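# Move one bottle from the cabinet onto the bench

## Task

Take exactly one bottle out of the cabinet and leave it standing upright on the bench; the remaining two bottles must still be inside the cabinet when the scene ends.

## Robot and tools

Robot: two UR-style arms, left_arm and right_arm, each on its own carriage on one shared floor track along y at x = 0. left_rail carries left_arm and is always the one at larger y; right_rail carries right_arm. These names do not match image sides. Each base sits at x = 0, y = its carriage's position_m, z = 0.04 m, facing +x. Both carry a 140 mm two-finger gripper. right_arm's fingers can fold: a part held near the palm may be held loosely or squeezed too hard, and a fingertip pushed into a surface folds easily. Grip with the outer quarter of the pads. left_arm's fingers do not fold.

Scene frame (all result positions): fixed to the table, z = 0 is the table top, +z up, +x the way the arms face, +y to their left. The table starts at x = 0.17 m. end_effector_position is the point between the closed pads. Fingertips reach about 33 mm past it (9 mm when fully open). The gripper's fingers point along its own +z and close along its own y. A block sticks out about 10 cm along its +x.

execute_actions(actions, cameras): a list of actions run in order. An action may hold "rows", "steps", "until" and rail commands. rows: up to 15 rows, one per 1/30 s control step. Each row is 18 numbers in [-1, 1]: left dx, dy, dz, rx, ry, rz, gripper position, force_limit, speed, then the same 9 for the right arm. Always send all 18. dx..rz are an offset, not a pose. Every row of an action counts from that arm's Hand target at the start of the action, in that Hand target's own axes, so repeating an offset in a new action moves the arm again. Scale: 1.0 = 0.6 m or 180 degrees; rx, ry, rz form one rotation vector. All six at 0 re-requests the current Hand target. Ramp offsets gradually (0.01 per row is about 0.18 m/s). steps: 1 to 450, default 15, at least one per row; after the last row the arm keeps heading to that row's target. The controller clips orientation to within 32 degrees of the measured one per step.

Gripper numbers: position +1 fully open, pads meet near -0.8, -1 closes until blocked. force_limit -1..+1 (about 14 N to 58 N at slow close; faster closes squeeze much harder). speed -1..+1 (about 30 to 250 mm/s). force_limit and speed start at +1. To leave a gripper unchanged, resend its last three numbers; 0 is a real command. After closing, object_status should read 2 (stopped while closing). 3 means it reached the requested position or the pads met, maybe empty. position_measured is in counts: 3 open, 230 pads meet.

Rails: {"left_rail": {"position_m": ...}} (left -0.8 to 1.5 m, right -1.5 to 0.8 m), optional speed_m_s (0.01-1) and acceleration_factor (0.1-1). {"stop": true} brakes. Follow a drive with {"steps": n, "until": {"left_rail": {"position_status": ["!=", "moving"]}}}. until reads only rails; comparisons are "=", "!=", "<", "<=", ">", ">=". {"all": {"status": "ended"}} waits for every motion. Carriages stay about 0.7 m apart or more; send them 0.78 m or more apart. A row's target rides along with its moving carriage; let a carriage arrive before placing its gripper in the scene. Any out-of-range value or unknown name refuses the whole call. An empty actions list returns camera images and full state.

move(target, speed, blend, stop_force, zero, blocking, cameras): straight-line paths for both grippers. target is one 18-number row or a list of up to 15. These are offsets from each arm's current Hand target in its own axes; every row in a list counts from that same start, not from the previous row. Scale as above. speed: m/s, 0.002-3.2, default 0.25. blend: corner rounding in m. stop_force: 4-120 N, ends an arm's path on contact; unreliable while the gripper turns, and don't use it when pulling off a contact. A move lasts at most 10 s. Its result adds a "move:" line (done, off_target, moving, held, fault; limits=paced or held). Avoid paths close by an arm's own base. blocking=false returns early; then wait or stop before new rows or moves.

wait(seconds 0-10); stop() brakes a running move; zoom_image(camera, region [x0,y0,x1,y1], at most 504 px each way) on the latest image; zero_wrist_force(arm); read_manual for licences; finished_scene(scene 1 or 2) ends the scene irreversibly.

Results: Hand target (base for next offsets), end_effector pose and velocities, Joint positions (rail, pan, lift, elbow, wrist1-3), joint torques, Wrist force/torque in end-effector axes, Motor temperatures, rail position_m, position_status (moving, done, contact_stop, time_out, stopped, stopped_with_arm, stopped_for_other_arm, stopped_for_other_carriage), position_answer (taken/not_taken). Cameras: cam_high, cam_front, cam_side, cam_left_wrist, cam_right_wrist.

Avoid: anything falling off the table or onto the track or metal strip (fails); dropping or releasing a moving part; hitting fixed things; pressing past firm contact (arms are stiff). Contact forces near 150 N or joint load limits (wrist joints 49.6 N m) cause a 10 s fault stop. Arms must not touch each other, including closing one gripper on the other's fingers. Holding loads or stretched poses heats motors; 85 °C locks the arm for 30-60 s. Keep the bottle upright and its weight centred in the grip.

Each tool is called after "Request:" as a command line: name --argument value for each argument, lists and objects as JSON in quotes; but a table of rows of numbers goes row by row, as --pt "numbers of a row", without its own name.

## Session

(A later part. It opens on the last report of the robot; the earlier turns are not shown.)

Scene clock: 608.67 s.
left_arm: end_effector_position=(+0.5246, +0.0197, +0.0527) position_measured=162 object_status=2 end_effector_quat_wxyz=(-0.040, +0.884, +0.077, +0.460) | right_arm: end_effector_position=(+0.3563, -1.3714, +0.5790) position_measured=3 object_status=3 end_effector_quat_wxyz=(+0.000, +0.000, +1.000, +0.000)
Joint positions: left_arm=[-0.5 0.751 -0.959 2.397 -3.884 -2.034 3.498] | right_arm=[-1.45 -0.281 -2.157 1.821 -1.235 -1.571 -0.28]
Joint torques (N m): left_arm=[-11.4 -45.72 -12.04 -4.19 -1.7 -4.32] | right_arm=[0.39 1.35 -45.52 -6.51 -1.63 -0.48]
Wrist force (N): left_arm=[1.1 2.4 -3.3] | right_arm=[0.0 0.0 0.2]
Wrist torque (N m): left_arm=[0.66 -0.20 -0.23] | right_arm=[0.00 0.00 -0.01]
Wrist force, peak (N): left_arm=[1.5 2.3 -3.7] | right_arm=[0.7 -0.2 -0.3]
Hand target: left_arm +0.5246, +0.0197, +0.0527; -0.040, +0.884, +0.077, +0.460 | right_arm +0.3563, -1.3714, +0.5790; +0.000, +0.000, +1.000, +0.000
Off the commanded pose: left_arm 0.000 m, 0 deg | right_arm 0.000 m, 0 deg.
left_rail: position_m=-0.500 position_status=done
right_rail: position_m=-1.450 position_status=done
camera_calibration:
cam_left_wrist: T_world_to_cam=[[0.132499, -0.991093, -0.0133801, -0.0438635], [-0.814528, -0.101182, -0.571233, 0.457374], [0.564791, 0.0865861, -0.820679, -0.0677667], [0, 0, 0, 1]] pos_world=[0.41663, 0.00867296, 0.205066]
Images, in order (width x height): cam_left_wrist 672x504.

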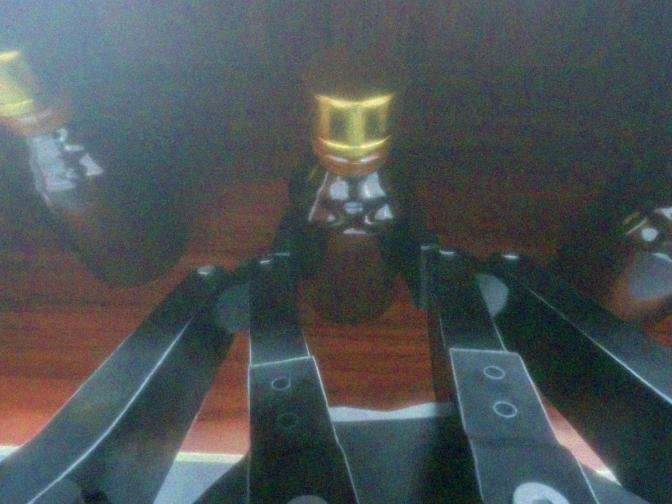

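Request:
move --target '[0.0341,0,-0.0239,0,0,0,-1,-0.05,-1,0,0,0,0,0,0,1,1,1]' --speed 0.05 --cameras '["cam_left_wrist"]'

Scene clock: 658.90 s.
left_arm: end_effector_position=(+0.5246, +0.0197, +0.0776) position_measured=162 object_status=2 end_effector_quat_wxyz=(-0.040, +0.884, +0.077, +0.460) | right_arm: end_effector_position=(+0.3563, -1.3714, +0.5790) position_measured=3 object_status=3 end_effector_quat_wxyz=(+0.000, +0.000, +1.000, +0.000)
Joint positions: left_arm=[-0.5 0.751 -1.019 2.403 -3.83 -2.034 3.498] | right_arm=[-1.45 -0.281 -2.157 1.821 -1.235 -1.571 -0.28]
Joint torques (N m): left_arm=[-0.72 -76.23 -6.3 -4.21 -3.66 0.66] | right_arm=[0.09 1.04 -45.57 -6.76 -1.54 -0.74]
Wrist force (N): left_arm=[-2.5 2.4 1.1] | right_arm=[0.5 0.1 -0.3]
Wrist torque (N m): left_arm=[0.63 -0.22 -0.21] | right_arm=[0.03 -0.10 0.00]
Wrist force, peak (N): left_arm=[1.3 2.1 -4.0] | right_arm=[0.8 -0.2 -0.1]
Hand target: left_arm +0.5246, +0.0197, +0.0777; -0.040, +0.884, +0.077, +0.460 | right_arm +0.3563, -1.3714, +0.5790; +0.000, +0.000, +1.000, +0.000
Off the commanded pose: left_arm 0.000 m, 0 deg | right_arm 0.000 m, 0 deg.
left_rail: position_m=-0.500 position_status=done
right_rail: position_m=-1.450 position_status=done
move: done
camera_calibration:
cam_left_wrist: T_world_to_cam=[[0.132442, -0.991101, -0.0132991, -0.0435249], [-0.814533, -0.101182, -0.571225, 0.471598], [0.564796, 0.0864869, -0.820686, -0.0473313], [0, 0, 0, 1]] pos_world=[0.41663, 0.00867335, 0.229966]
Images, in order (width x height): cam_left_wrist 672x504.

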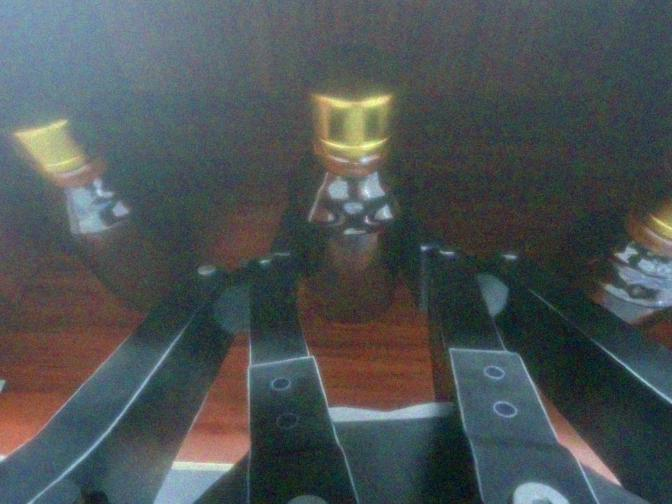

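Request:
move --target '[-0.1695,-0.0521,-0.2420,0,0,0,-1,-0.05,-1,0,0,0,0,0,0,1,1,1]' --speed 0.12 --cameras '["cam_left_wrist","cam_front","cam_side"]'

Scene clock: 671.83 s.
left_arm: end_effector_position=(+0.3447, +0.0198, +0.0775) position_measured=162 object_status=2 end_effector_quat_wxyz=(-0.040, +0.884, +0.077, +0.460) | right_arm: end_effector_position=(+0.3563, -1.3714, +0.5790) position_measured=3 object_status=3 end_effector_quat_wxyz=(+0.000, +0.000, +1.000, +0.000)
Joint positions: left_arm=[-0.5 1.05 -1.075 2.534 -3.771 -2.251 3.743] | right_arm=[-1.45 -0.281 -2.157 1.821 -1.235 -1.571 -0.28]
Joint torques (N m): left_arm=[10.8 -67.6 -1.8 -3.5 -4.84 3.05] | right_arm=[1.11 0.45 -45.07 -6.97 -1.47 -0.43]
Wrist force (N): left_arm=[-2.1 2.1 0.8] | right_arm=[0.1 -0.3 0.0]
Wrist torque (N m): left_arm=[0.57 -0.33 -0.54] | right_arm=[-0.08 -0.03 0.00]
Wrist force, peak (N): left_arm=[-1.8 2.7 2.9] | right_arm=[0.8 0.0 -0.3]
Hand target: left_arm +0.3446, +0.0198, +0.0775; -0.040, +0.884, +0.077, +0.460 | right_arm +0.3563, -1.3714, +0.5790; +0.000, +0.000, +1.000, +0.000
Off the commanded pose: left_arm 0.000 m, 0 deg | right_arm 0.000 m, 0 deg.
left_rail: position_m=-0.500 position_status=done
right_rail: position_m=-1.450 position_status=done
move: done
camera_calibration:
cam_left_wrist: T_world_to_cam=[[0.1325, -0.991093, -0.0133811, -0.0195946], [-0.814495, -0.101177, -0.57128, 0.325077], [0.564838, 0.0865932, -0.820646, 0.0542467], [0, 0, 0, 1]] pos_world=[0.23673, 0.00877293, 0.229965]
Images, in order (width x height): cam_front 672x504, cam_side 672x504, cam_left_wrist 672x504.

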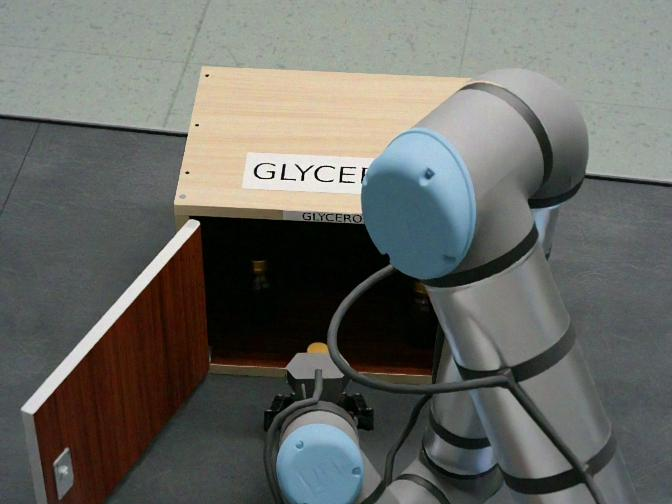

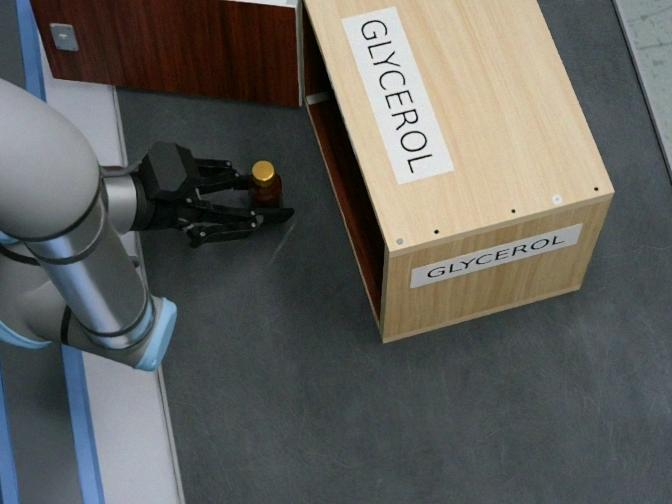

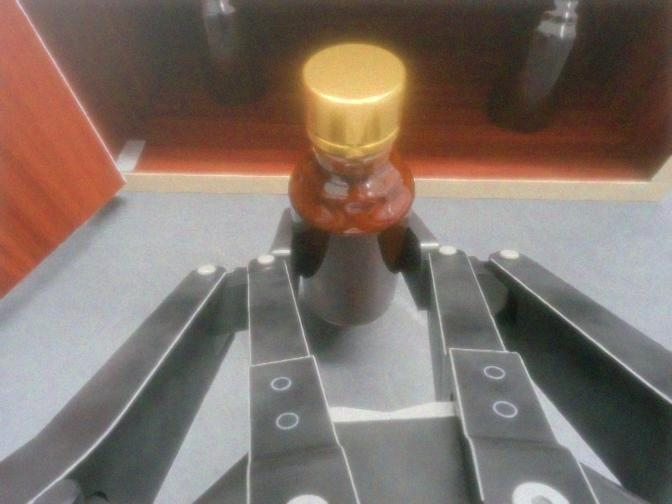

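Request:
execute_actions --actions '[{"right_rail":{"position_m":-1.5},"steps":60,"until":{"right_rail":{"position_status":["!=","moving"]}}},{"left_rail":{"position_m":-0.71,"speed_m_s":0.25,"acceleration_factor":0.5},"steps":150,"until":{"left_rail":{"position_status":["!=","moving"]}}}]' --cameras '["cam_side","cam_front"]'

Scene clock: 679.40 s.
left_arm: end_effector_position=(+0.3446, -0.1902, +0.0775) position_measured=162 object_status=2 end_effector_quat_wxyz=(-0.040, +0.884, +0.077, +0.460) | right_arm: end_effector_position=(+0.3563, -1.4213, +0.5790) position_measured=3 object_status=3 end_effector_quat_wxyz=(+0.000, +0.000, +1.000, +0.000)
Joint positions: left_arm=[-0.71 1.05 -1.076 2.534 -3.77 -2.252 3.744] | right_arm=[-1.5 -0.281 -2.157 1.821 -1.235 -1.571 -0.28]
Joint torques (N m): left_arm=[11.09 -63.71 -5.87 -4.48 -4.17 3.16] | right_arm=[-0.05 0.75 -44.69 -7.12 -1.59 -0.47]
Wrist force (N): left_arm=[-2.0 2.0 0.9] | right_arm=[0.2 -0.2 0.0]
Wrist torque (N m): left_arm=[0.53 -0.36 -0.53] | right_arm=[-0.05 -0.06 0.00]
Wrist force, peak (N): left_arm=[-2.4 3.0 1.0] | right_arm=[0.7 1.1 -0.1]
Hand target: left_arm +0.3446, -0.1902, +0.0775; -0.040, +0.884, +0.077, +0.460 | right_arm +0.3563, -1.4213, +0.5790; +0.000, +0.000, +1.000, +0.000
Tool commands: left_gripper/position=-1.0 left_gripper/force_limit=-0.05 left_gripper/speed=-1.0 right_gripper/position=+1.0 right_gripper/force_limit=+1.0 right_gripper/speed=+1.0
Off the commanded pose: left_arm 0.000 m, 0 deg | right_arm 0.000 m, 0 deg.
left_rail: position_m=-0.710 speed_m_s=0.25 position_status=done
right_rail: position_m=-1.500 position_status=done
Images, in order (width x height): cam_front 672x504, cam_side 672x504.

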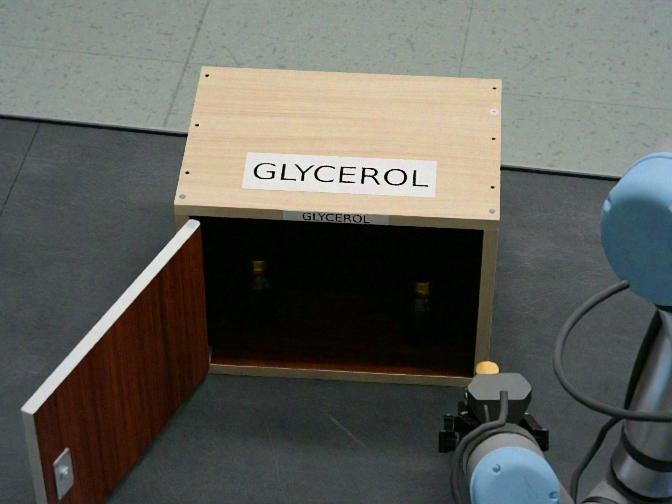

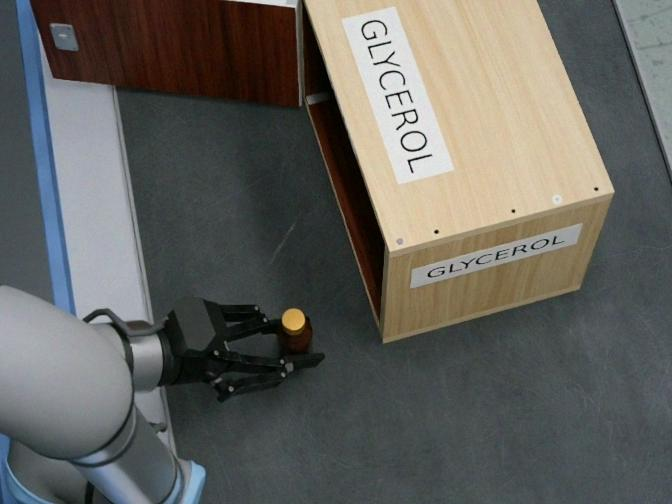

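Request:
move --pt "0.0057 0.1876 0.0081 0 0 0 -1 -0.05 -1 0 0 0 0 0 0 1 1 1" --pt "0.0807 0.2614 0.1153 0 0 0 -1 -0.05 -1 0 0 0 0 0 0 1 1 1" --speed 0.12 --blend '[0.03,0]' --cameras '["cam_left_wrist","cam_front","cam_side"]'

Scene clock: 703.27 s.
left_arm: end_effector_position=(+0.4548, -0.3301, +0.0776) position_measured=162 object_status=2 end_effector_quat_wxyz=(-0.040, +0.884, +0.077, +0.460) | right_arm: end_effector_position=(+0.3563, -1.4213, +0.5790) position_measured=3 object_status=3 end_effector_quat_wxyz=(+0.000, +0.000, +1.000, +0.000)
Joint positions: left_arm=[-0.71 0.594 -1.033 2.695 -4.15 -1.912 3.392] | right_arm=[-1.5 -0.281 -2.157 1.821 -1.235 -1.571 -0.28]
Joint torques (N m): left_arm=[-7.69 -32.26 -9.81 -8.07 2.27 -4.43] | right_arm=[0.36 0.35 -44.85 -7.2 -1.68 -0.79]
Wrist force (N): left_arm=[-3.2 2.1 0.9] | right_arm=[0.5 0.3 0.1]
Wrist torque (N m): left_arm=[0.60 -0.04 -0.22] | right_arm=[0.05 -0.11 0.00]
Wrist force, peak (N): left_arm=[-3.0 2.6 1.5] | right_arm=[0.8 0.0 0.3]
Hand target: left_arm +0.4549, -0.3301, +0.0776; -0.040, +0.884, +0.077, +0.460 | right_arm +0.3563, -1.4213, +0.5790; +0.000, +0.000, +1.000, +0.000
Off the commanded pose: left_arm 0.000 m, 0 deg | right_arm 0.000 m, 0 deg.
left_rail: position_m=-0.710 speed_m_s=0.25 position_status=done
right_rail: position_m=-1.500 position_status=done
move: done
camera_calibration:
cam_left_wrist: T_world_to_cam=[[0.132442, -0.991101, -0.0132991, -0.380867], [-0.814533, -0.101182, -0.571225, 0.379418], [0.564796, 0.0864869, -0.820686, 0.022418], [0, 0, 0, 1]] pos_world=[0.34683, -0.341027, 0.230066]
Images, in order (width x height): cam_front 672x504, cam_side 672x504, cam_left_wrist 672x504.

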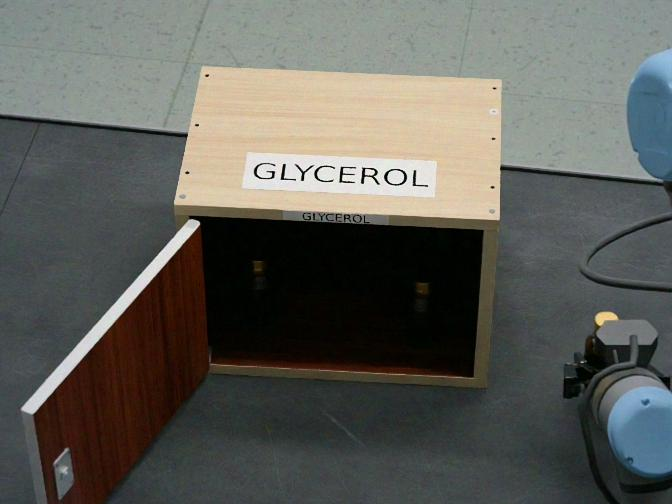

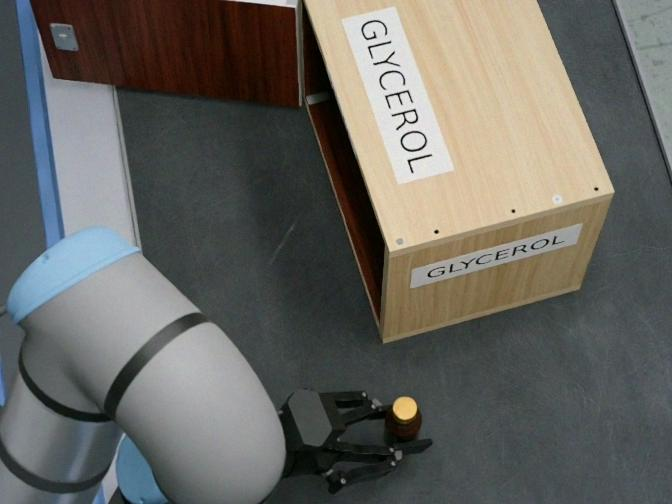

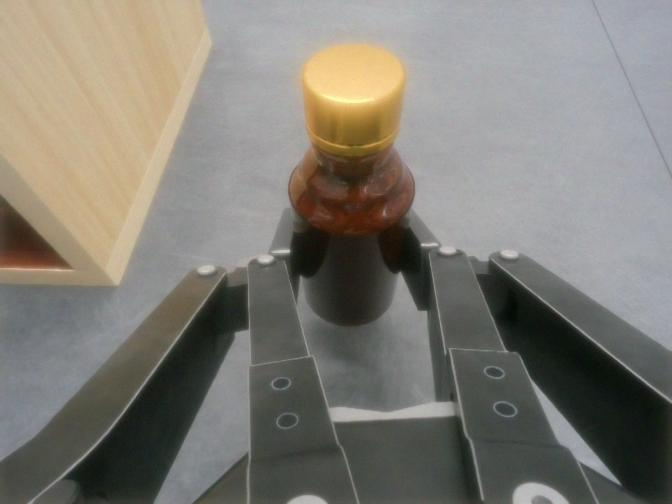

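Request:
move --pt "-0.0410 0 0.0287 0 0 0 -1 -0.05 -1 0 0 0 0 0 0 1 1 1" --pt "-0.0751 0 0.0526 0 0 0 -1 -0.05 -1 0 0 0 0 0 0 1 1 1" --speed '[0.05,0.012]' --stop_force 4.5 --cameras '["cam_left_wrist","cam_side"]'

Scene clock: 717.77 s.
left_arm: end_effector_position=(+0.4550, -0.3301, +0.0344) position_measured=162 object_status=2 end_effector_quat_wxyz=(-0.040, +0.884, +0.077, +0.460) | right_arm: end_effector_position=(+0.3563, -1.4213, +0.5790) position_measured=3 object_status=3 end_effector_quat_wxyz=(+0.000, +0.000, +1.000, +0.000)
Joint positions: left_arm=[-0.71 0.594 -0.875 2.677 -4.29 -1.911 3.392] | right_arm=[-1.5 -0.281 -2.157 1.821 -1.235 -1.571 -0.28]
Joint torques (N m): left_arm=[-10.39 -65.3 12.5 -4.19 1.94 -3.37] | right_arm=[0.77 0.69 -44.99 -7.3 -1.69 -0.7]
Wrist force (N): left_arm=[-0.2 2.2 0.0] | right_arm=[0.2 0.4 0.1]
Wrist torque (N m): left_arm=[0.67 -0.10 -0.26] | right_arm=[0.08 -0.04 0.00]
Wrist force, peak (N): left_arm=[12.2 3.1 -19.1] | right_arm=[0.7 -0.2 -0.3]
Hand target: left_arm +0.4550, -0.3301, +0.0345; -0.040, +0.884, +0.077, +0.460 (not the last commanded pose) | right_arm +0.3563, -1.4213, +0.5790; +0.000, +0.000, +1.000, +0.000
Off the commanded pose: left_arm 0.012 m, 0 deg | right_arm 0.000 m, 0 deg.
left_rail: position_m=-0.710 speed_m_s=0.25 position_status=done
right_rail: position_m=-1.500 position_status=done
move: contact (left_arm); path passed 1 of 2 targets
camera_calibration:
cam_left_wrist: T_world_to_cam=[[0.132438, -0.991102, -0.0133182, -0.38145], [-0.814581, -0.101175, -0.571158, 0.354829], [0.564728, 0.0864919, -0.820732, -0.0130582], [0, 0, 0, 1]] pos_world=[0.34693, -0.341027, 0.186866]
Images, in order (width x height): cam_side 672x504, cam_left_wrist 672x504.

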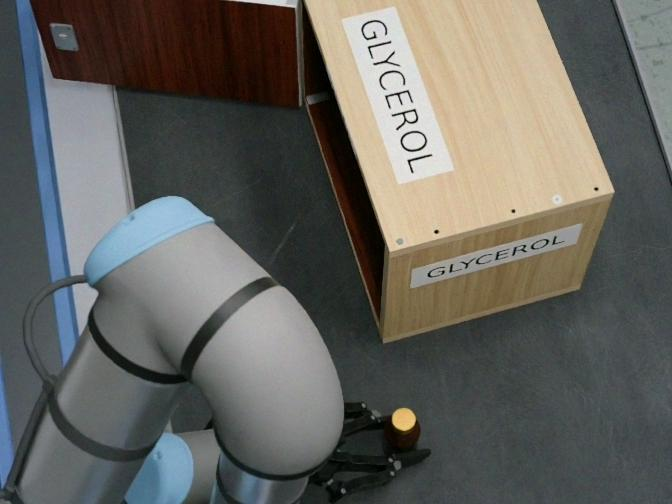

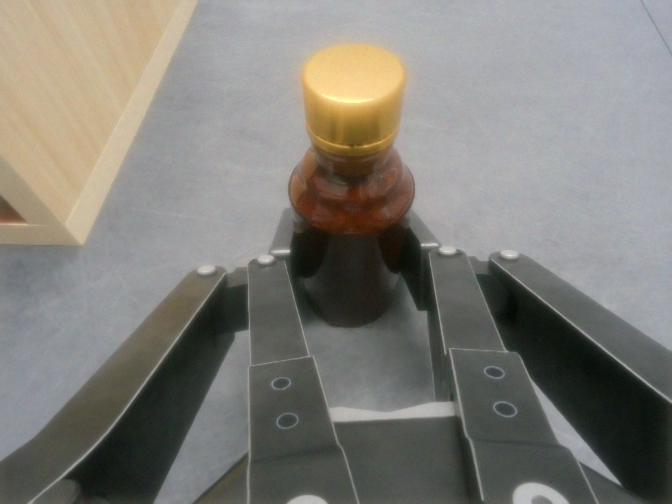

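Request:
execute_actions --actions '[{"rows":[[0,0,0,0,0,0,0.2,-0.05,-1,0,0,0,0,0,0,1,1,1]],"steps":60}]' --cameras '["cam_left_wrist","cam_side"]'

Scene clock: 727.97 s.
left_arm: end_effector_position=(+0.4550, -0.3301, +0.0345) position_measured=104 object_status=3 end_effector_quat_wxyz=(-0.040, +0.884, +0.077, +0.460) | right_arm: end_effector_position=(+0.3563, -1.4213, +0.5790) position_measured=3 object_status=3 end_effector_quat_wxyz=(+0.000, +0.000, +1.000, +0.000)
Joint positions: left_arm=[-0.71 0.594 -0.875 2.677 -4.29 -1.911 3.392] | right_arm=[-1.5 -0.281 -2.157 1.821 -1.235 -1.571 -0.28]
Joint torques (N m): left_arm=[-2.35 -65.94 9.09 -5.57 0.42 -0.39] | right_arm=[0.31 -0.08 -44.22 -7.36 -1.82 -0.76]
Wrist force (N): left_arm=[-1.2 2.3 -0.4] | right_arm=[0.0 -0.2 -0.4]
Wrist torque (N m): left_arm=[0.62 -0.03 -0.23] | right_arm=[-0.05 0.00 -0.01]
Wrist force, peak (N): left_arm=[-0.8 2.7 -0.9] | right_arm=[0.7 -0.1 0.1]
Hand target: left_arm +0.4550, -0.3301, +0.0345; -0.040, +0.884, +0.077, +0.460 | right_arm +0.3563, -1.4213, +0.5790; +0.000, +0.000, +1.000, +0.000
Off the commanded pose: left_arm 0.000 m, 0 deg | right_arm 0.000 m, 0 deg.
left_rail: position_m=-0.710 speed_m_s=0.25 position_status=done
right_rail: position_m=-1.500 position_status=done
camera_calibration:
cam_left_wrist: T_world_to_cam=[[0.132438, -0.991102, -0.0133182, -0.38145], [-0.814581, -0.101175, -0.571158, 0.354829], [0.564728, 0.0864919, -0.820732, -0.0130582], [0, 0, 0, 1]] pos_world=[0.34693, -0.341027, 0.186866]
Images, in order (width x height): cam_side 672x504, cam_left_wrist 672x504.

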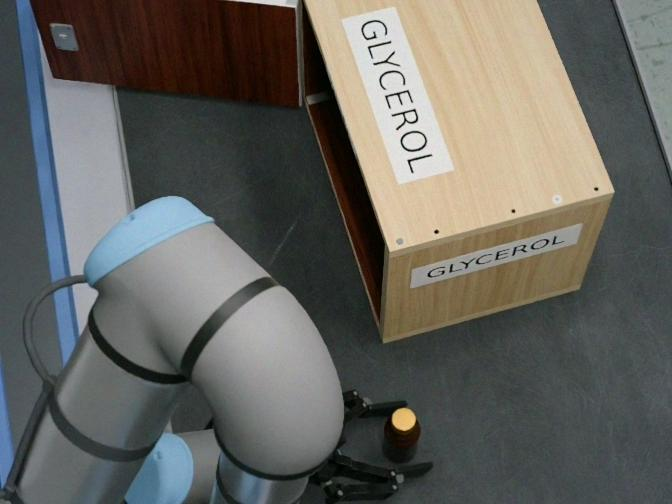

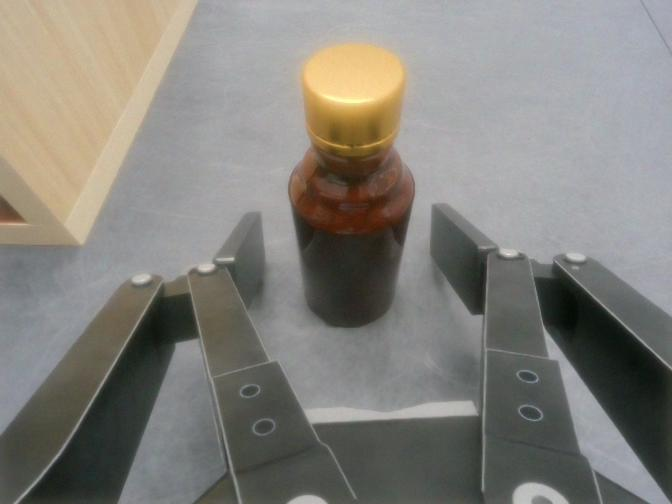

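Request:
move --pt "0 0 -0.1167 0 0 0 0.2 -0.05 -1 0 0 0 0 0 0 1 1 1" --pt "0.4319 0.0217 -0.5034 0 -0.3056 0 -0.85 -1 0 0 0 0 0 0 0 1 1 1" --speed '[0.06,0.3]' --blend '[0.015,0]' --cameras '["cam_side","cam_front","cam_high"]'

Scene clock: 794.87 s.
left_arm: end_effector_position=(+0.3598, -0.3599, +0.4199) position_measured=232 object_status=3 end_effector_quat_wxyz=(+0.000, +0.996, +0.087, +0.000) | right_arm: end_effector_position=(+0.3563, -1.4213, +0.5790) position_measured=3 object_status=3 end_effector_quat_wxyz=(+0.000, +0.000, +1.000, +0.000)
Joint positions: left_arm=[-0.71 0.418 -1.938 1.994 -1.627 -1.571 3.385] | right_arm=[-1.5 -0.281 -2.157 1.821 -1.235 -1.571 -0.28]
Joint torques (N m): left_arm=[-13.43 -3.36 -55.09 -2.81 2.91 -4.03] | right_arm=[0.16 1.29 -44.25 -7.57 -1.7 -1.02]
Wrist force (N): left_arm=[-0.3 -0.4 0.5] | right_arm=[0.1 -0.2 -0.1]
Wrist torque (N m): left_arm=[-0.13 0.11 0.12] | right_arm=[-0.05 -0.01 -0.01]
Wrist force, peak (N): left_arm=[-1.3 2.9 -0.3] | right_arm=[0.7 0.4 0.0]
Hand target: left_arm +0.3598, -0.3599, +0.4199; +0.000, +0.996, +0.087, +0.000 | right_arm +0.3563, -1.4213, +0.5790; +0.000, +0.000, +1.000, +0.000
Off the commanded pose: left_arm 0.000 m, 0 deg | right_arm 0.000 m, 0 deg.
left_rail: position_m=-0.710 speed_m_s=0.25 position_status=done
right_rail: position_m=-1.500 position_status=done
move: done
Images, in order (width x height): cam_high 672x504, cam_front 672x504, cam_side 672x504.

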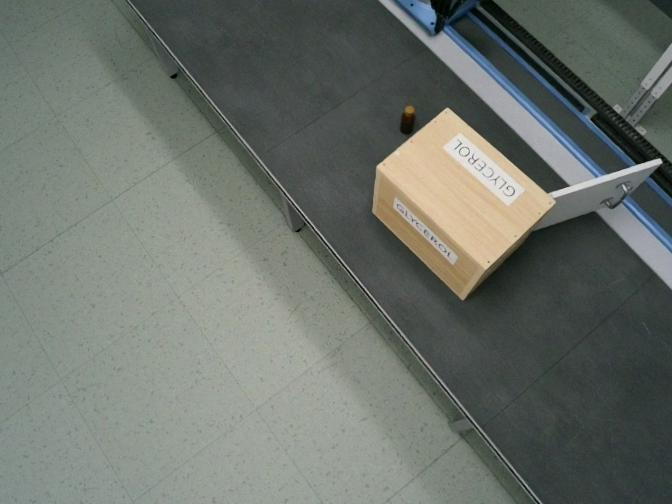

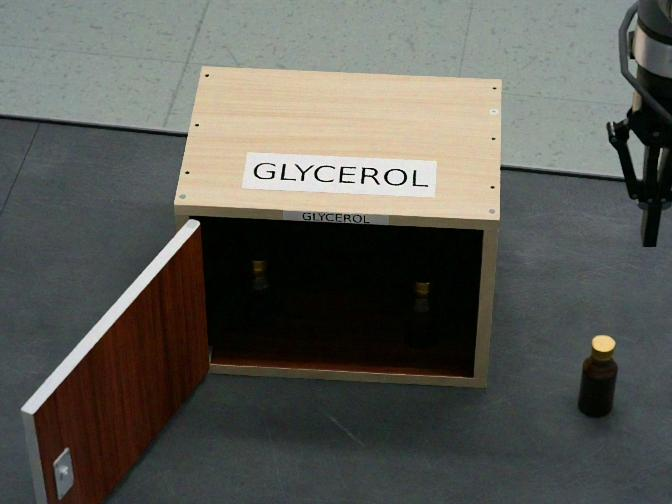

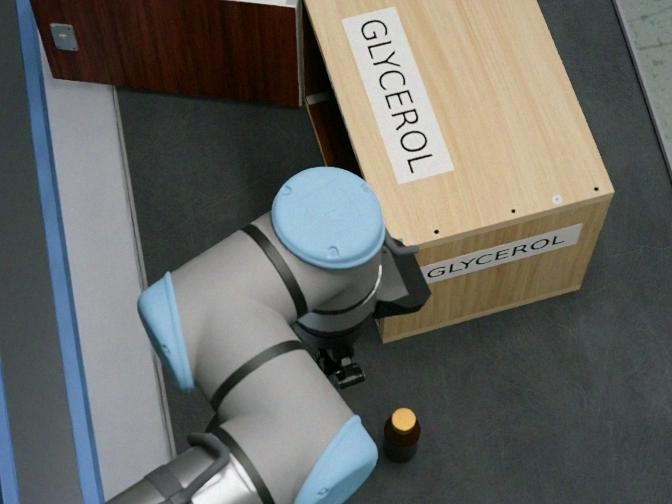

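Request:
execute_actions --actions '[{"left_rail":{"position_m":-0.35,"speed_m_s":0.5,"acceleration_factor":0.8},"steps":150,"until":{"left_rail":{"position_status":["!=","moving"]}}}]'

Request:
move --pt "-0.0022 -0.5521 -0.0168 0 0 -0.3333 -0.85 -1 0 0 0 0 0 0 0 1 1 1" --pt "-0.0022 -0.5521 0.3665 0 0 -0.3333 -0.85 -1 0 0 0 0 0 0 0 1 1 1" --speed '[0.35,0.25]' --cameras '["cam_left_wrist","cam_front","cam_high"]'

Scene clock: 828.97 s.
left_arm: end_effector_position=(+0.3598, +0.0001, +0.4199) position_measured=232 object_status=3 end_effector_quat_wxyz=(+0.000, +0.996, +0.087, +0.000) | right_arm: end_effector_position=(+0.3563, -1.4213, +0.5790) position_measured=3 object_status=3 end_effector_quat_wxyz=(+0.000, +0.000, +1.000, +0.000)
Joint positions: left_arm=[-0.35 0.418 -1.938 1.994 -1.627 -1.571 3.385] | right_arm=[-1.5 -0.281 -2.157 1.821 -1.235 -1.571 -0.28]
Joint torques (N m): left_arm=[-12.09 -13.53 -52.36 -3.19 1.26 -4.19] | right_arm=[0.66 0.75 -44.06 -7.94 -2.05 -1.09]
Wrist force (N): left_arm=[-0.7 -0.2 0.6] | right_arm=[0.3 0.0 -0.1]
Wrist torque (N m): left_arm=[-0.09 0.20 0.11] | right_arm=[-0.01 -0.07 0.00]
Wrist force, peak (N): left_arm=[-0.2 -1.4 0.6] | right_arm=[0.6 -0.1 0.4]
Hand target: left_arm +0.3598, +0.0001, +0.4199; +0.000, +0.996, +0.087, +0.000 | right_arm +0.3563, -1.4213, +0.5790; +0.000, +0.000, +1.000, +0.000
Tool commands: left_gripper/position=-0.85 left_gripper/force_limit=-1.0 left_gripper/speed=+0.0 right_gripper/position=+1.0 right_gripper/force_limit=+1.0 right_gripper/speed=+1.0
Off the commanded pose: left_arm 0.000 m, 0 deg | right_arm 0.000 m, 0 deg.
left_rail: position_m=-0.350 speed_m_s=0.50 position_status=done
right_rail: position_m=-1.500 position_status=done

Scene clock: 832.57 s.
left_arm: end_effector_position=(+0.3012, +0.3260, +0.2001) position_measured=232 object_status=3 end_effector_quat_wxyz=(+0.000, +0.819, +0.573, +0.000) | right_arm: end_effector_position=(+0.3563, -1.4213, +0.5790) position_measured=3 object_status=3 end_effector_quat_wxyz=(+0.000, +0.000, +1.000, +0.000)
Joint positions: left_arm=[-0.35 0.914 -1.401 1.921 -2.091 -1.571 2.835] | right_arm=[-1.5 -0.281 -2.157 1.821 -1.235 -1.571 -0.28]
Joint torques (N m): left_arm=[9.28 -41.9 -35.41 -6.86 2.78 1.44] | right_arm=[0.63 0.47 -43.93 -7.66 -1.96 -0.8]
Wrist force (N): left_arm=[-0.1 -0.1 0.6] | right_arm=[0.2 -0.1 -0.2]
Wrist torque (N m): left_arm=[0.02 0.01 0.06] | right_arm=[-0.04 -0.04 0.00]
Wrist force, peak (N): left_arm=[-0.4 -0.4 2.6] | right_arm=[0.8 0.3 -0.2]
Hand target: left_arm +0.3011, +0.3260, +0.1999; +0.000, +0.819, +0.573, +0.000 | right_arm +0.3563, -1.4213, +0.5790; +0.000, +0.000, +1.000, +0.000
Off the commanded pose: left_arm 0.000 m, 0 deg | right_arm 0.000 m, 0 deg.
left_rail: position_m=-0.350 speed_m_s=0.50 position_status=done
right_rail: position_m=-1.500 position_status=done
move: done
camera_calibration:
cam_left_wrist: T_world_to_cam=[[0.926656, -0.374985, 0.0263477, -0.156622], [-0.360562, -0.866814, 0.344424, 0.320293], [-0.106315, -0.328663, -0.938444, 0.513967], [0, 0, 0, 1]] pos_world=[0.315263, 0.387826, 0.376139]
Images, in order (width x height): cam_high 672x504, cam_front 672x504, cam_left_wrist 672x504.

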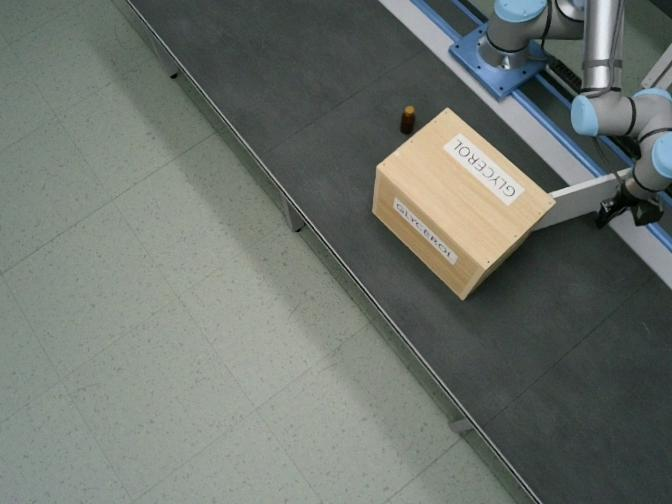

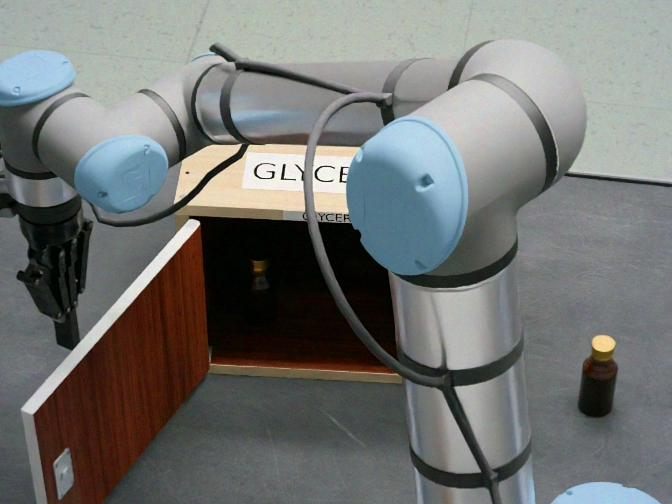

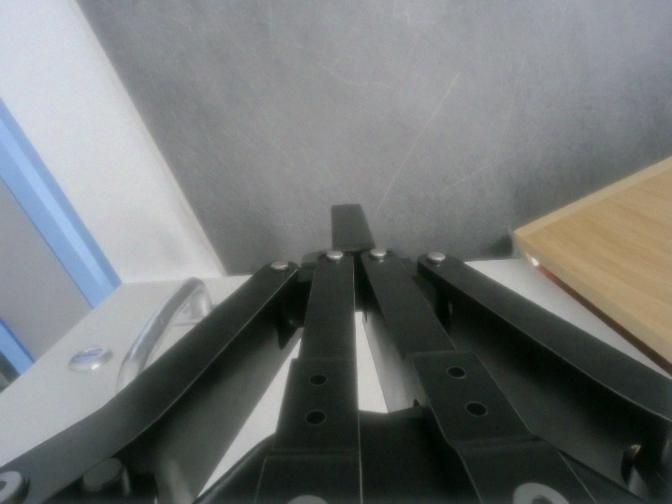

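Request:
move --pt "-0.1597 0.0010 0 0 0 -0.0556 -0.85 -1 0 0 0 0 0 0 0 1 1 1" --pt "-0.2320 0.0175 0 0 0 -0.1389 -0.85 -1 0 0 0 0 0 0 0 1 1 1" --pt "-0.2973 0.0525 0 0 0 -0.2222 -0.85 -1 0 0 0 0 0 0 0 1 1 1" --pt "-0.3518 0.1030 0 0 0 -0.3056 -0.85 -1 0 0 0 0 0 0 0 1 1 1" --pt "-0.3912 0.1658 0 0 0 -0.3889 -0.85 -1 0 0 0 0 0 0 0 1 1 1" --speed '[0.08,0.12,0.12,0.12,0.12]' --blend 0.02 --stop_force 20 --cameras '["cam_left_wrist","cam_front","cam_side"]'

Scene clock: 860.03 s.
left_arm: end_effector_position=(+0.3142, +0.0714, +0.2000) position_measured=232 object_status=3 end_effector_quat_wxyz=(+0.000, +0.342, +0.940, +0.000) | right_arm: end_effector_position=(+0.3563, -1.4213, +0.5790) position_measured=3 object_status=3 end_effector_quat_wxyz=(+0.000, +0.000, +1.000, +0.000)
Joint positions: left_arm=[-0.35 0.593 -1.771 2.284 -2.084 -1.571 1.291] | right_arm=[-1.5 -0.281 -2.157 1.821 -1.235 -1.571 -0.28]
Joint torques (N m): left_arm=[-14.04 -41.58 -34.71 -2.56 2.12 -4.5] | right_arm=[-0.14 0.9 -43.19 -7.77 -2.15 -1.13]
Wrist force (N): left_arm=[2.5 0.6 0.4] | right_arm=[0.3 0.1 -0.3]
Wrist torque (N m): left_arm=[0.01 -0.01 0.01] | right_arm=[0.02 -0.07 -0.01]
Wrist force, peak (N): left_arm=[3.2 -2.5 0.2] | right_arm=[0.5 0.8 -0.1]
Hand target: left_arm +0.3142, +0.0714, +0.2000; +0.000, +0.342, +0.940, +0.000 | right_arm +0.3563, -1.4213, +0.5790; +0.000, +0.000, +1.000, +0.000
Off the commanded pose: left_arm 0.000 m, 0 deg | right_arm 0.000 m, 0 deg.
left_rail: position_m=-0.350 speed_m_s=0.50 position_status=done
right_rail: position_m=-1.500 position_status=done
move: done
camera_calibration:
cam_left_wrist: T_world_to_cam=[[0.669252, 0.742586, 0.0258565, -0.263051], [0.69132, -0.63505, 0.344655, -0.242788], [0.272356, -0.212786, -0.938373, 0.304312], [0, 0, 0, 1]] pos_world=[0.26101, 0.105909, 0.376038]
Images, in order (width x height): cam_front 672x504, cam_side 672x504, cam_left_wrist 672x504.

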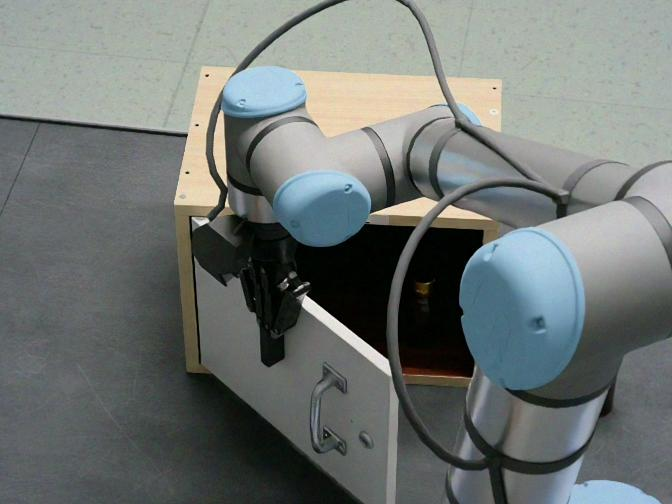

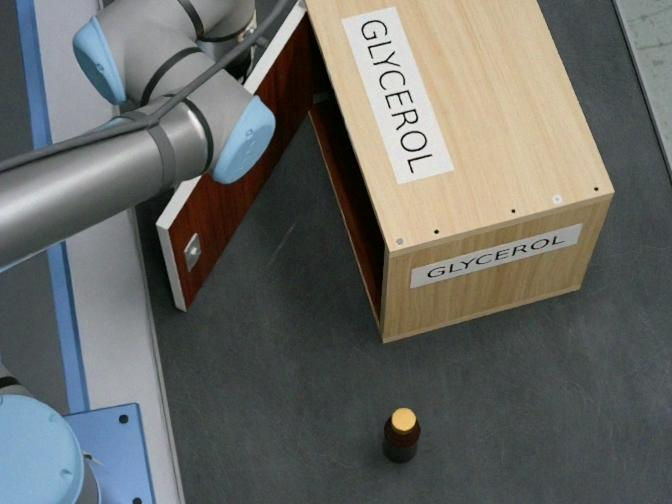

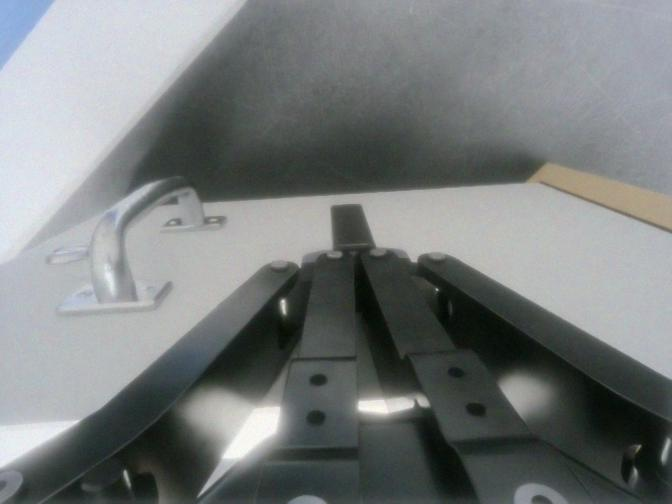

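Request:
move --pt "-0.0744 0.0041 0 0 0 -0.0833 -0.85 -1 0 0 0 0 0 0 0 1 1 1" --pt "-0.1449 0.0270 0 0 0 -0.1667 -0.85 -1 0 0 0 0 0 0 0 1 1 1" --pt "-0.1794 0.0465 0 0 0 -0.2111 -0.85 -1 0 0 0 0 0 0 0 1 1 1" --speed '[0.11,0.11,0.08]' --blend 0.02 --stop_force 20 --cameras '["cam_front","cam_side"]'

Scene clock: 877.63 s.
left_arm: end_effector_position=(+0.4146, +0.0236, +0.2001) position_measured=232 object_status=3 end_effector_quat_wxyz=(+0.000, +0.018, +1.000, +0.000) | right_arm: end_effector_position=(+0.3563, -1.4213, +0.5790) position_measured=3 object_status=3 end_effector_quat_wxyz=(+0.000, +0.000, +1.000, +0.000)
Joint positions: left_arm=[-0.35 0.416 -1.708 2.234 -2.097 -1.571 0.452] | right_arm=[-1.5 -0.281 -2.157 1.821 -1.235 -1.571 -0.28]
Joint torques (N m): left_arm=[-15.86 -16.89 -51.85 -7.34 2.32 -4.54] | right_arm=[0.48 1.76 -43.17 -7.97 -2.47 -1.14]
Wrist force (N): left_arm=[3.0 0.4 0.6] | right_arm=[0.0 0.3 -0.4]
Wrist torque (N m): left_arm=[-0.08 -0.08 -0.02] | right_arm=[0.07 -0.01 0.00]
Wrist force, peak (N): left_arm=[3.8 0.0 0.3] | right_arm=[0.8 0.2 -0.3]
Hand target: left_arm +0.4146, +0.0236, +0.2001; +0.000, +0.018, +1.000, +0.000 | right_arm +0.3563, -1.4213, +0.5790; +0.000, +0.000, +1.000, +0.000
Off the commanded pose: left_arm 0.000 m, 0 deg | right_arm 0.000 m, 0 deg.
left_rail: position_m=-0.350 speed_m_s=0.50 position_status=done
right_rail: position_m=-1.500 position_status=done
move: done
Images, in order (width x height): cam_front 672x504, cam_side 672x504.

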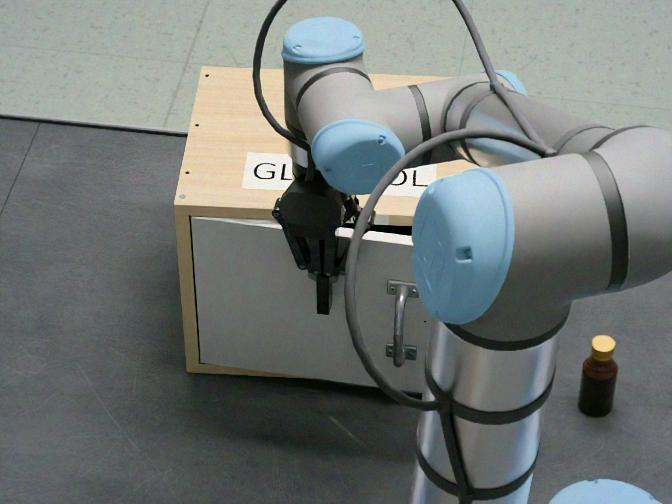

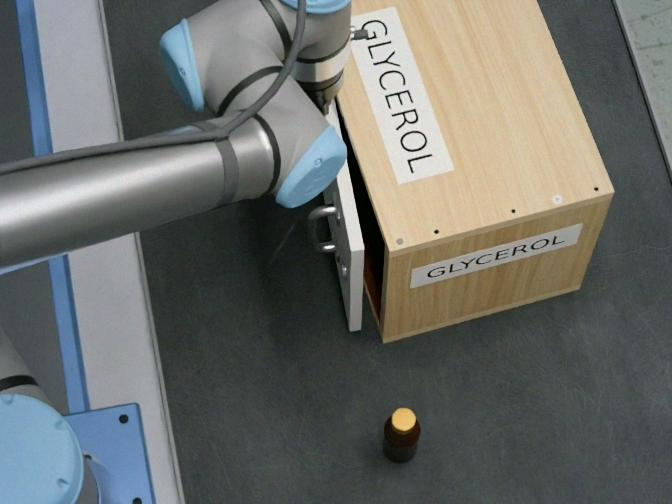

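Request:
move --target '[-0.045,0,0,0,0,0,-0.85,-1,0, 0,0,0,0,0,0,1,1,1]' --speed 0.03 --stop_force 12 --cameras '["cam_front","cam_side","cam_high"]'

Scene clock: 907.37 s.
left_arm: end_effector_position=(+0.4300, +0.0230, +0.2001) position_measured=232 object_status=3 end_effector_quat_wxyz=(+0.000, +0.018, +1.000, +0.000) | right_arm: end_effector_position=(+0.3563, -1.4213, +0.5790) position_measured=3 object_status=3 end_effector_quat_wxyz=(+0.000, +0.000, +1.000, +0.000)
Joint positions: left_arm=[-0.35 0.404 -1.687 2.217 -2.1 -1.571 0.439] | right_arm=[-1.5 -0.281 -2.157 1.821 -1.235 -1.571 -0.28]
Joint torques (N m): left_arm=[11 -46.34 -33.84 -2.56 -3.04 3.51] | right_arm=[-0.85 0.36 -42.35 -7.85 -2.36 -0.96]
Wrist force (N): left_arm=[-0.1 -0.5 0.3] | right_arm=[0.5 0.5 0.1]
Wrist torque (N m): left_arm=[-0.10 0.02 -0.05] | right_arm=[0.10 -0.10 -0.01]
Wrist force, peak (N): left_arm=[19.4 -0.1 -3.8] | right_arm=[0.8 -0.5 -0.4]
Hand target: left_arm +0.4300, +0.0230, +0.2001; +0.000, +0.018, +1.000, +0.000 (not the last commanded pose) | right_arm +0.3563, -1.4213, +0.5790; +0.000, +0.000, +1.000, +0.000
Off the commanded pose: left_arm 0.012 m, 0 deg | right_arm 0.000 m, 0 deg.
left_rail: position_m=-0.350 speed_m_s=0.50 position_status=done
right_rail: position_m=-1.500 position_status=done
move: contact (left_arm)
Images, in order (width x height): cam_high 672x504, cam_front 672x504, cam_side 672x504.

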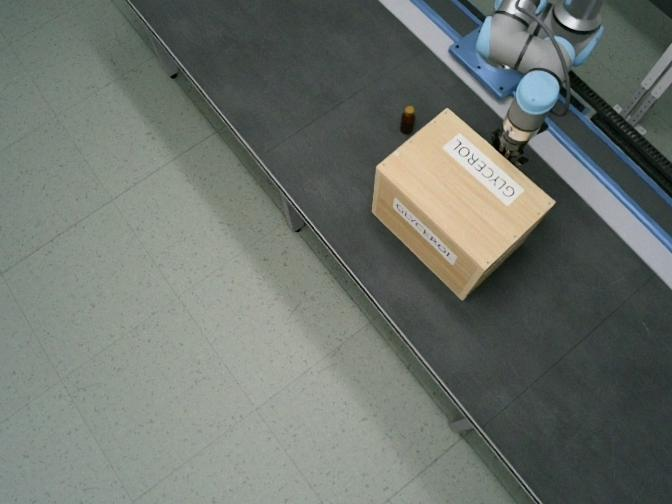

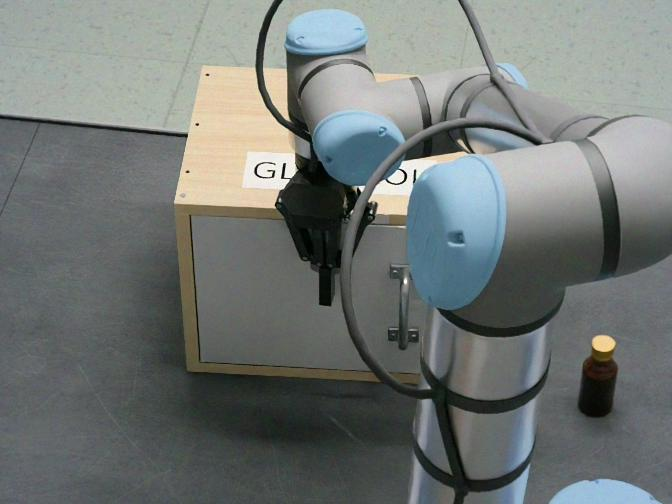

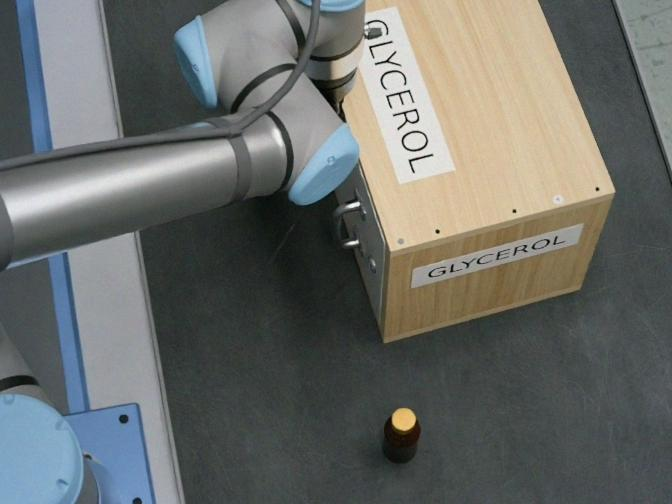

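Request:
move --pt "0.1 0 0 0 0 0 -0.85 -1 0 0 0 0 0 0 0 1 1 1" --pt "0.12 0 -0.35 0 0 0 -0.85 -1 0 0 0 0 0 0 0 1 1 1" --speed 0.15 --blend 0.02 --cameras '["cam_front","cam_side"]'

Scene clock: 927.67 s.
left_arm: end_effector_position=(+0.3580, +0.0256, +0.4099) position_measured=232 object_status=3 end_effector_quat_wxyz=(+0.000, +0.018, +1.000, +0.000) | right_arm: end_effector_position=(+0.3563, -1.4213, +0.5790) position_measured=3 object_status=3 end_effector_quat_wxyz=(+0.000, +0.000, +1.000, +0.000)
Joint positions: left_arm=[-0.35 0.467 -1.904 1.99 -1.657 -1.571 0.503] | right_arm=[-1.5 -0.281 -2.157 1.821 -1.235 -1.571 -0.28]
Joint torques (N m): left_arm=[10.42 -33.8 -56.13 -3.27 -3.17 3.74] | right_arm=[0.16 0.91 -42.69 -7.84 -2.35 -1.18]
Wrist force (N): left_arm=[0.5 -0.3 0.3] | right_arm=[0.2 -0.2 0.1]
Wrist torque (N m): left_arm=[-0.07 -0.09 -0.15] | right_arm=[-0.04 -0.05 -0.01]
Wrist force, peak (N): left_arm=[-1.8 -0.4 0.8] | right_arm=[0.5 0.2 -0.6]
Hand target: left_arm +0.3580, +0.0256, +0.4100; +0.000, +0.018, +1.000, +0.000 | right_arm +0.3563, -1.4213, +0.5790; +0.000, +0.000, +1.000, +0.000
Off the commanded pose: left_arm 0.000 m, 0 deg | right_arm 0.000 m, 0 deg.
left_rail: position_m=-0.350 speed_m_s=0.50 position_status=done
right_rail: position_m=-1.500 position_status=done
move: done
Images, in order (width x height): cam_front 672x504, cam_side 672x504.

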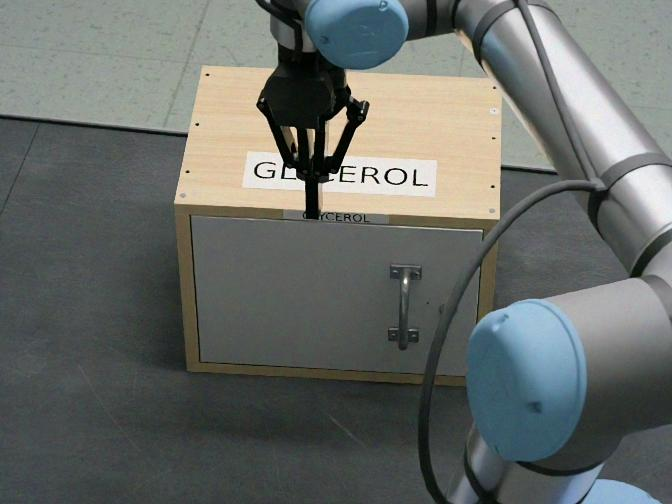

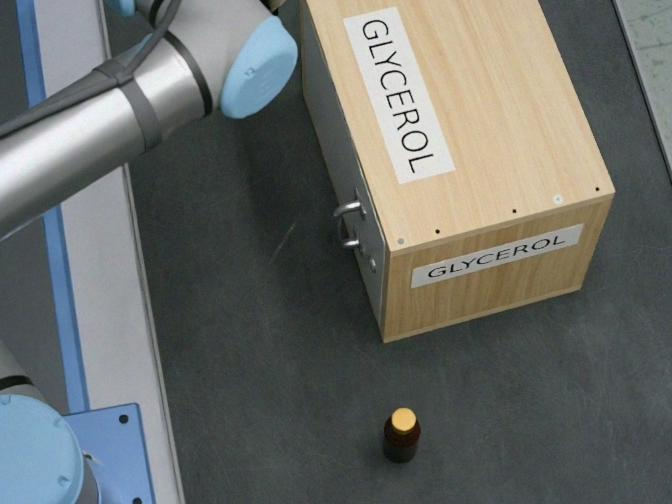

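Door is closed, the bottle is standing on the bench, and the arm is clear. I'll end scene 1 here.

Request:
finished_scene --scene 1

The scene is finished: the task was done.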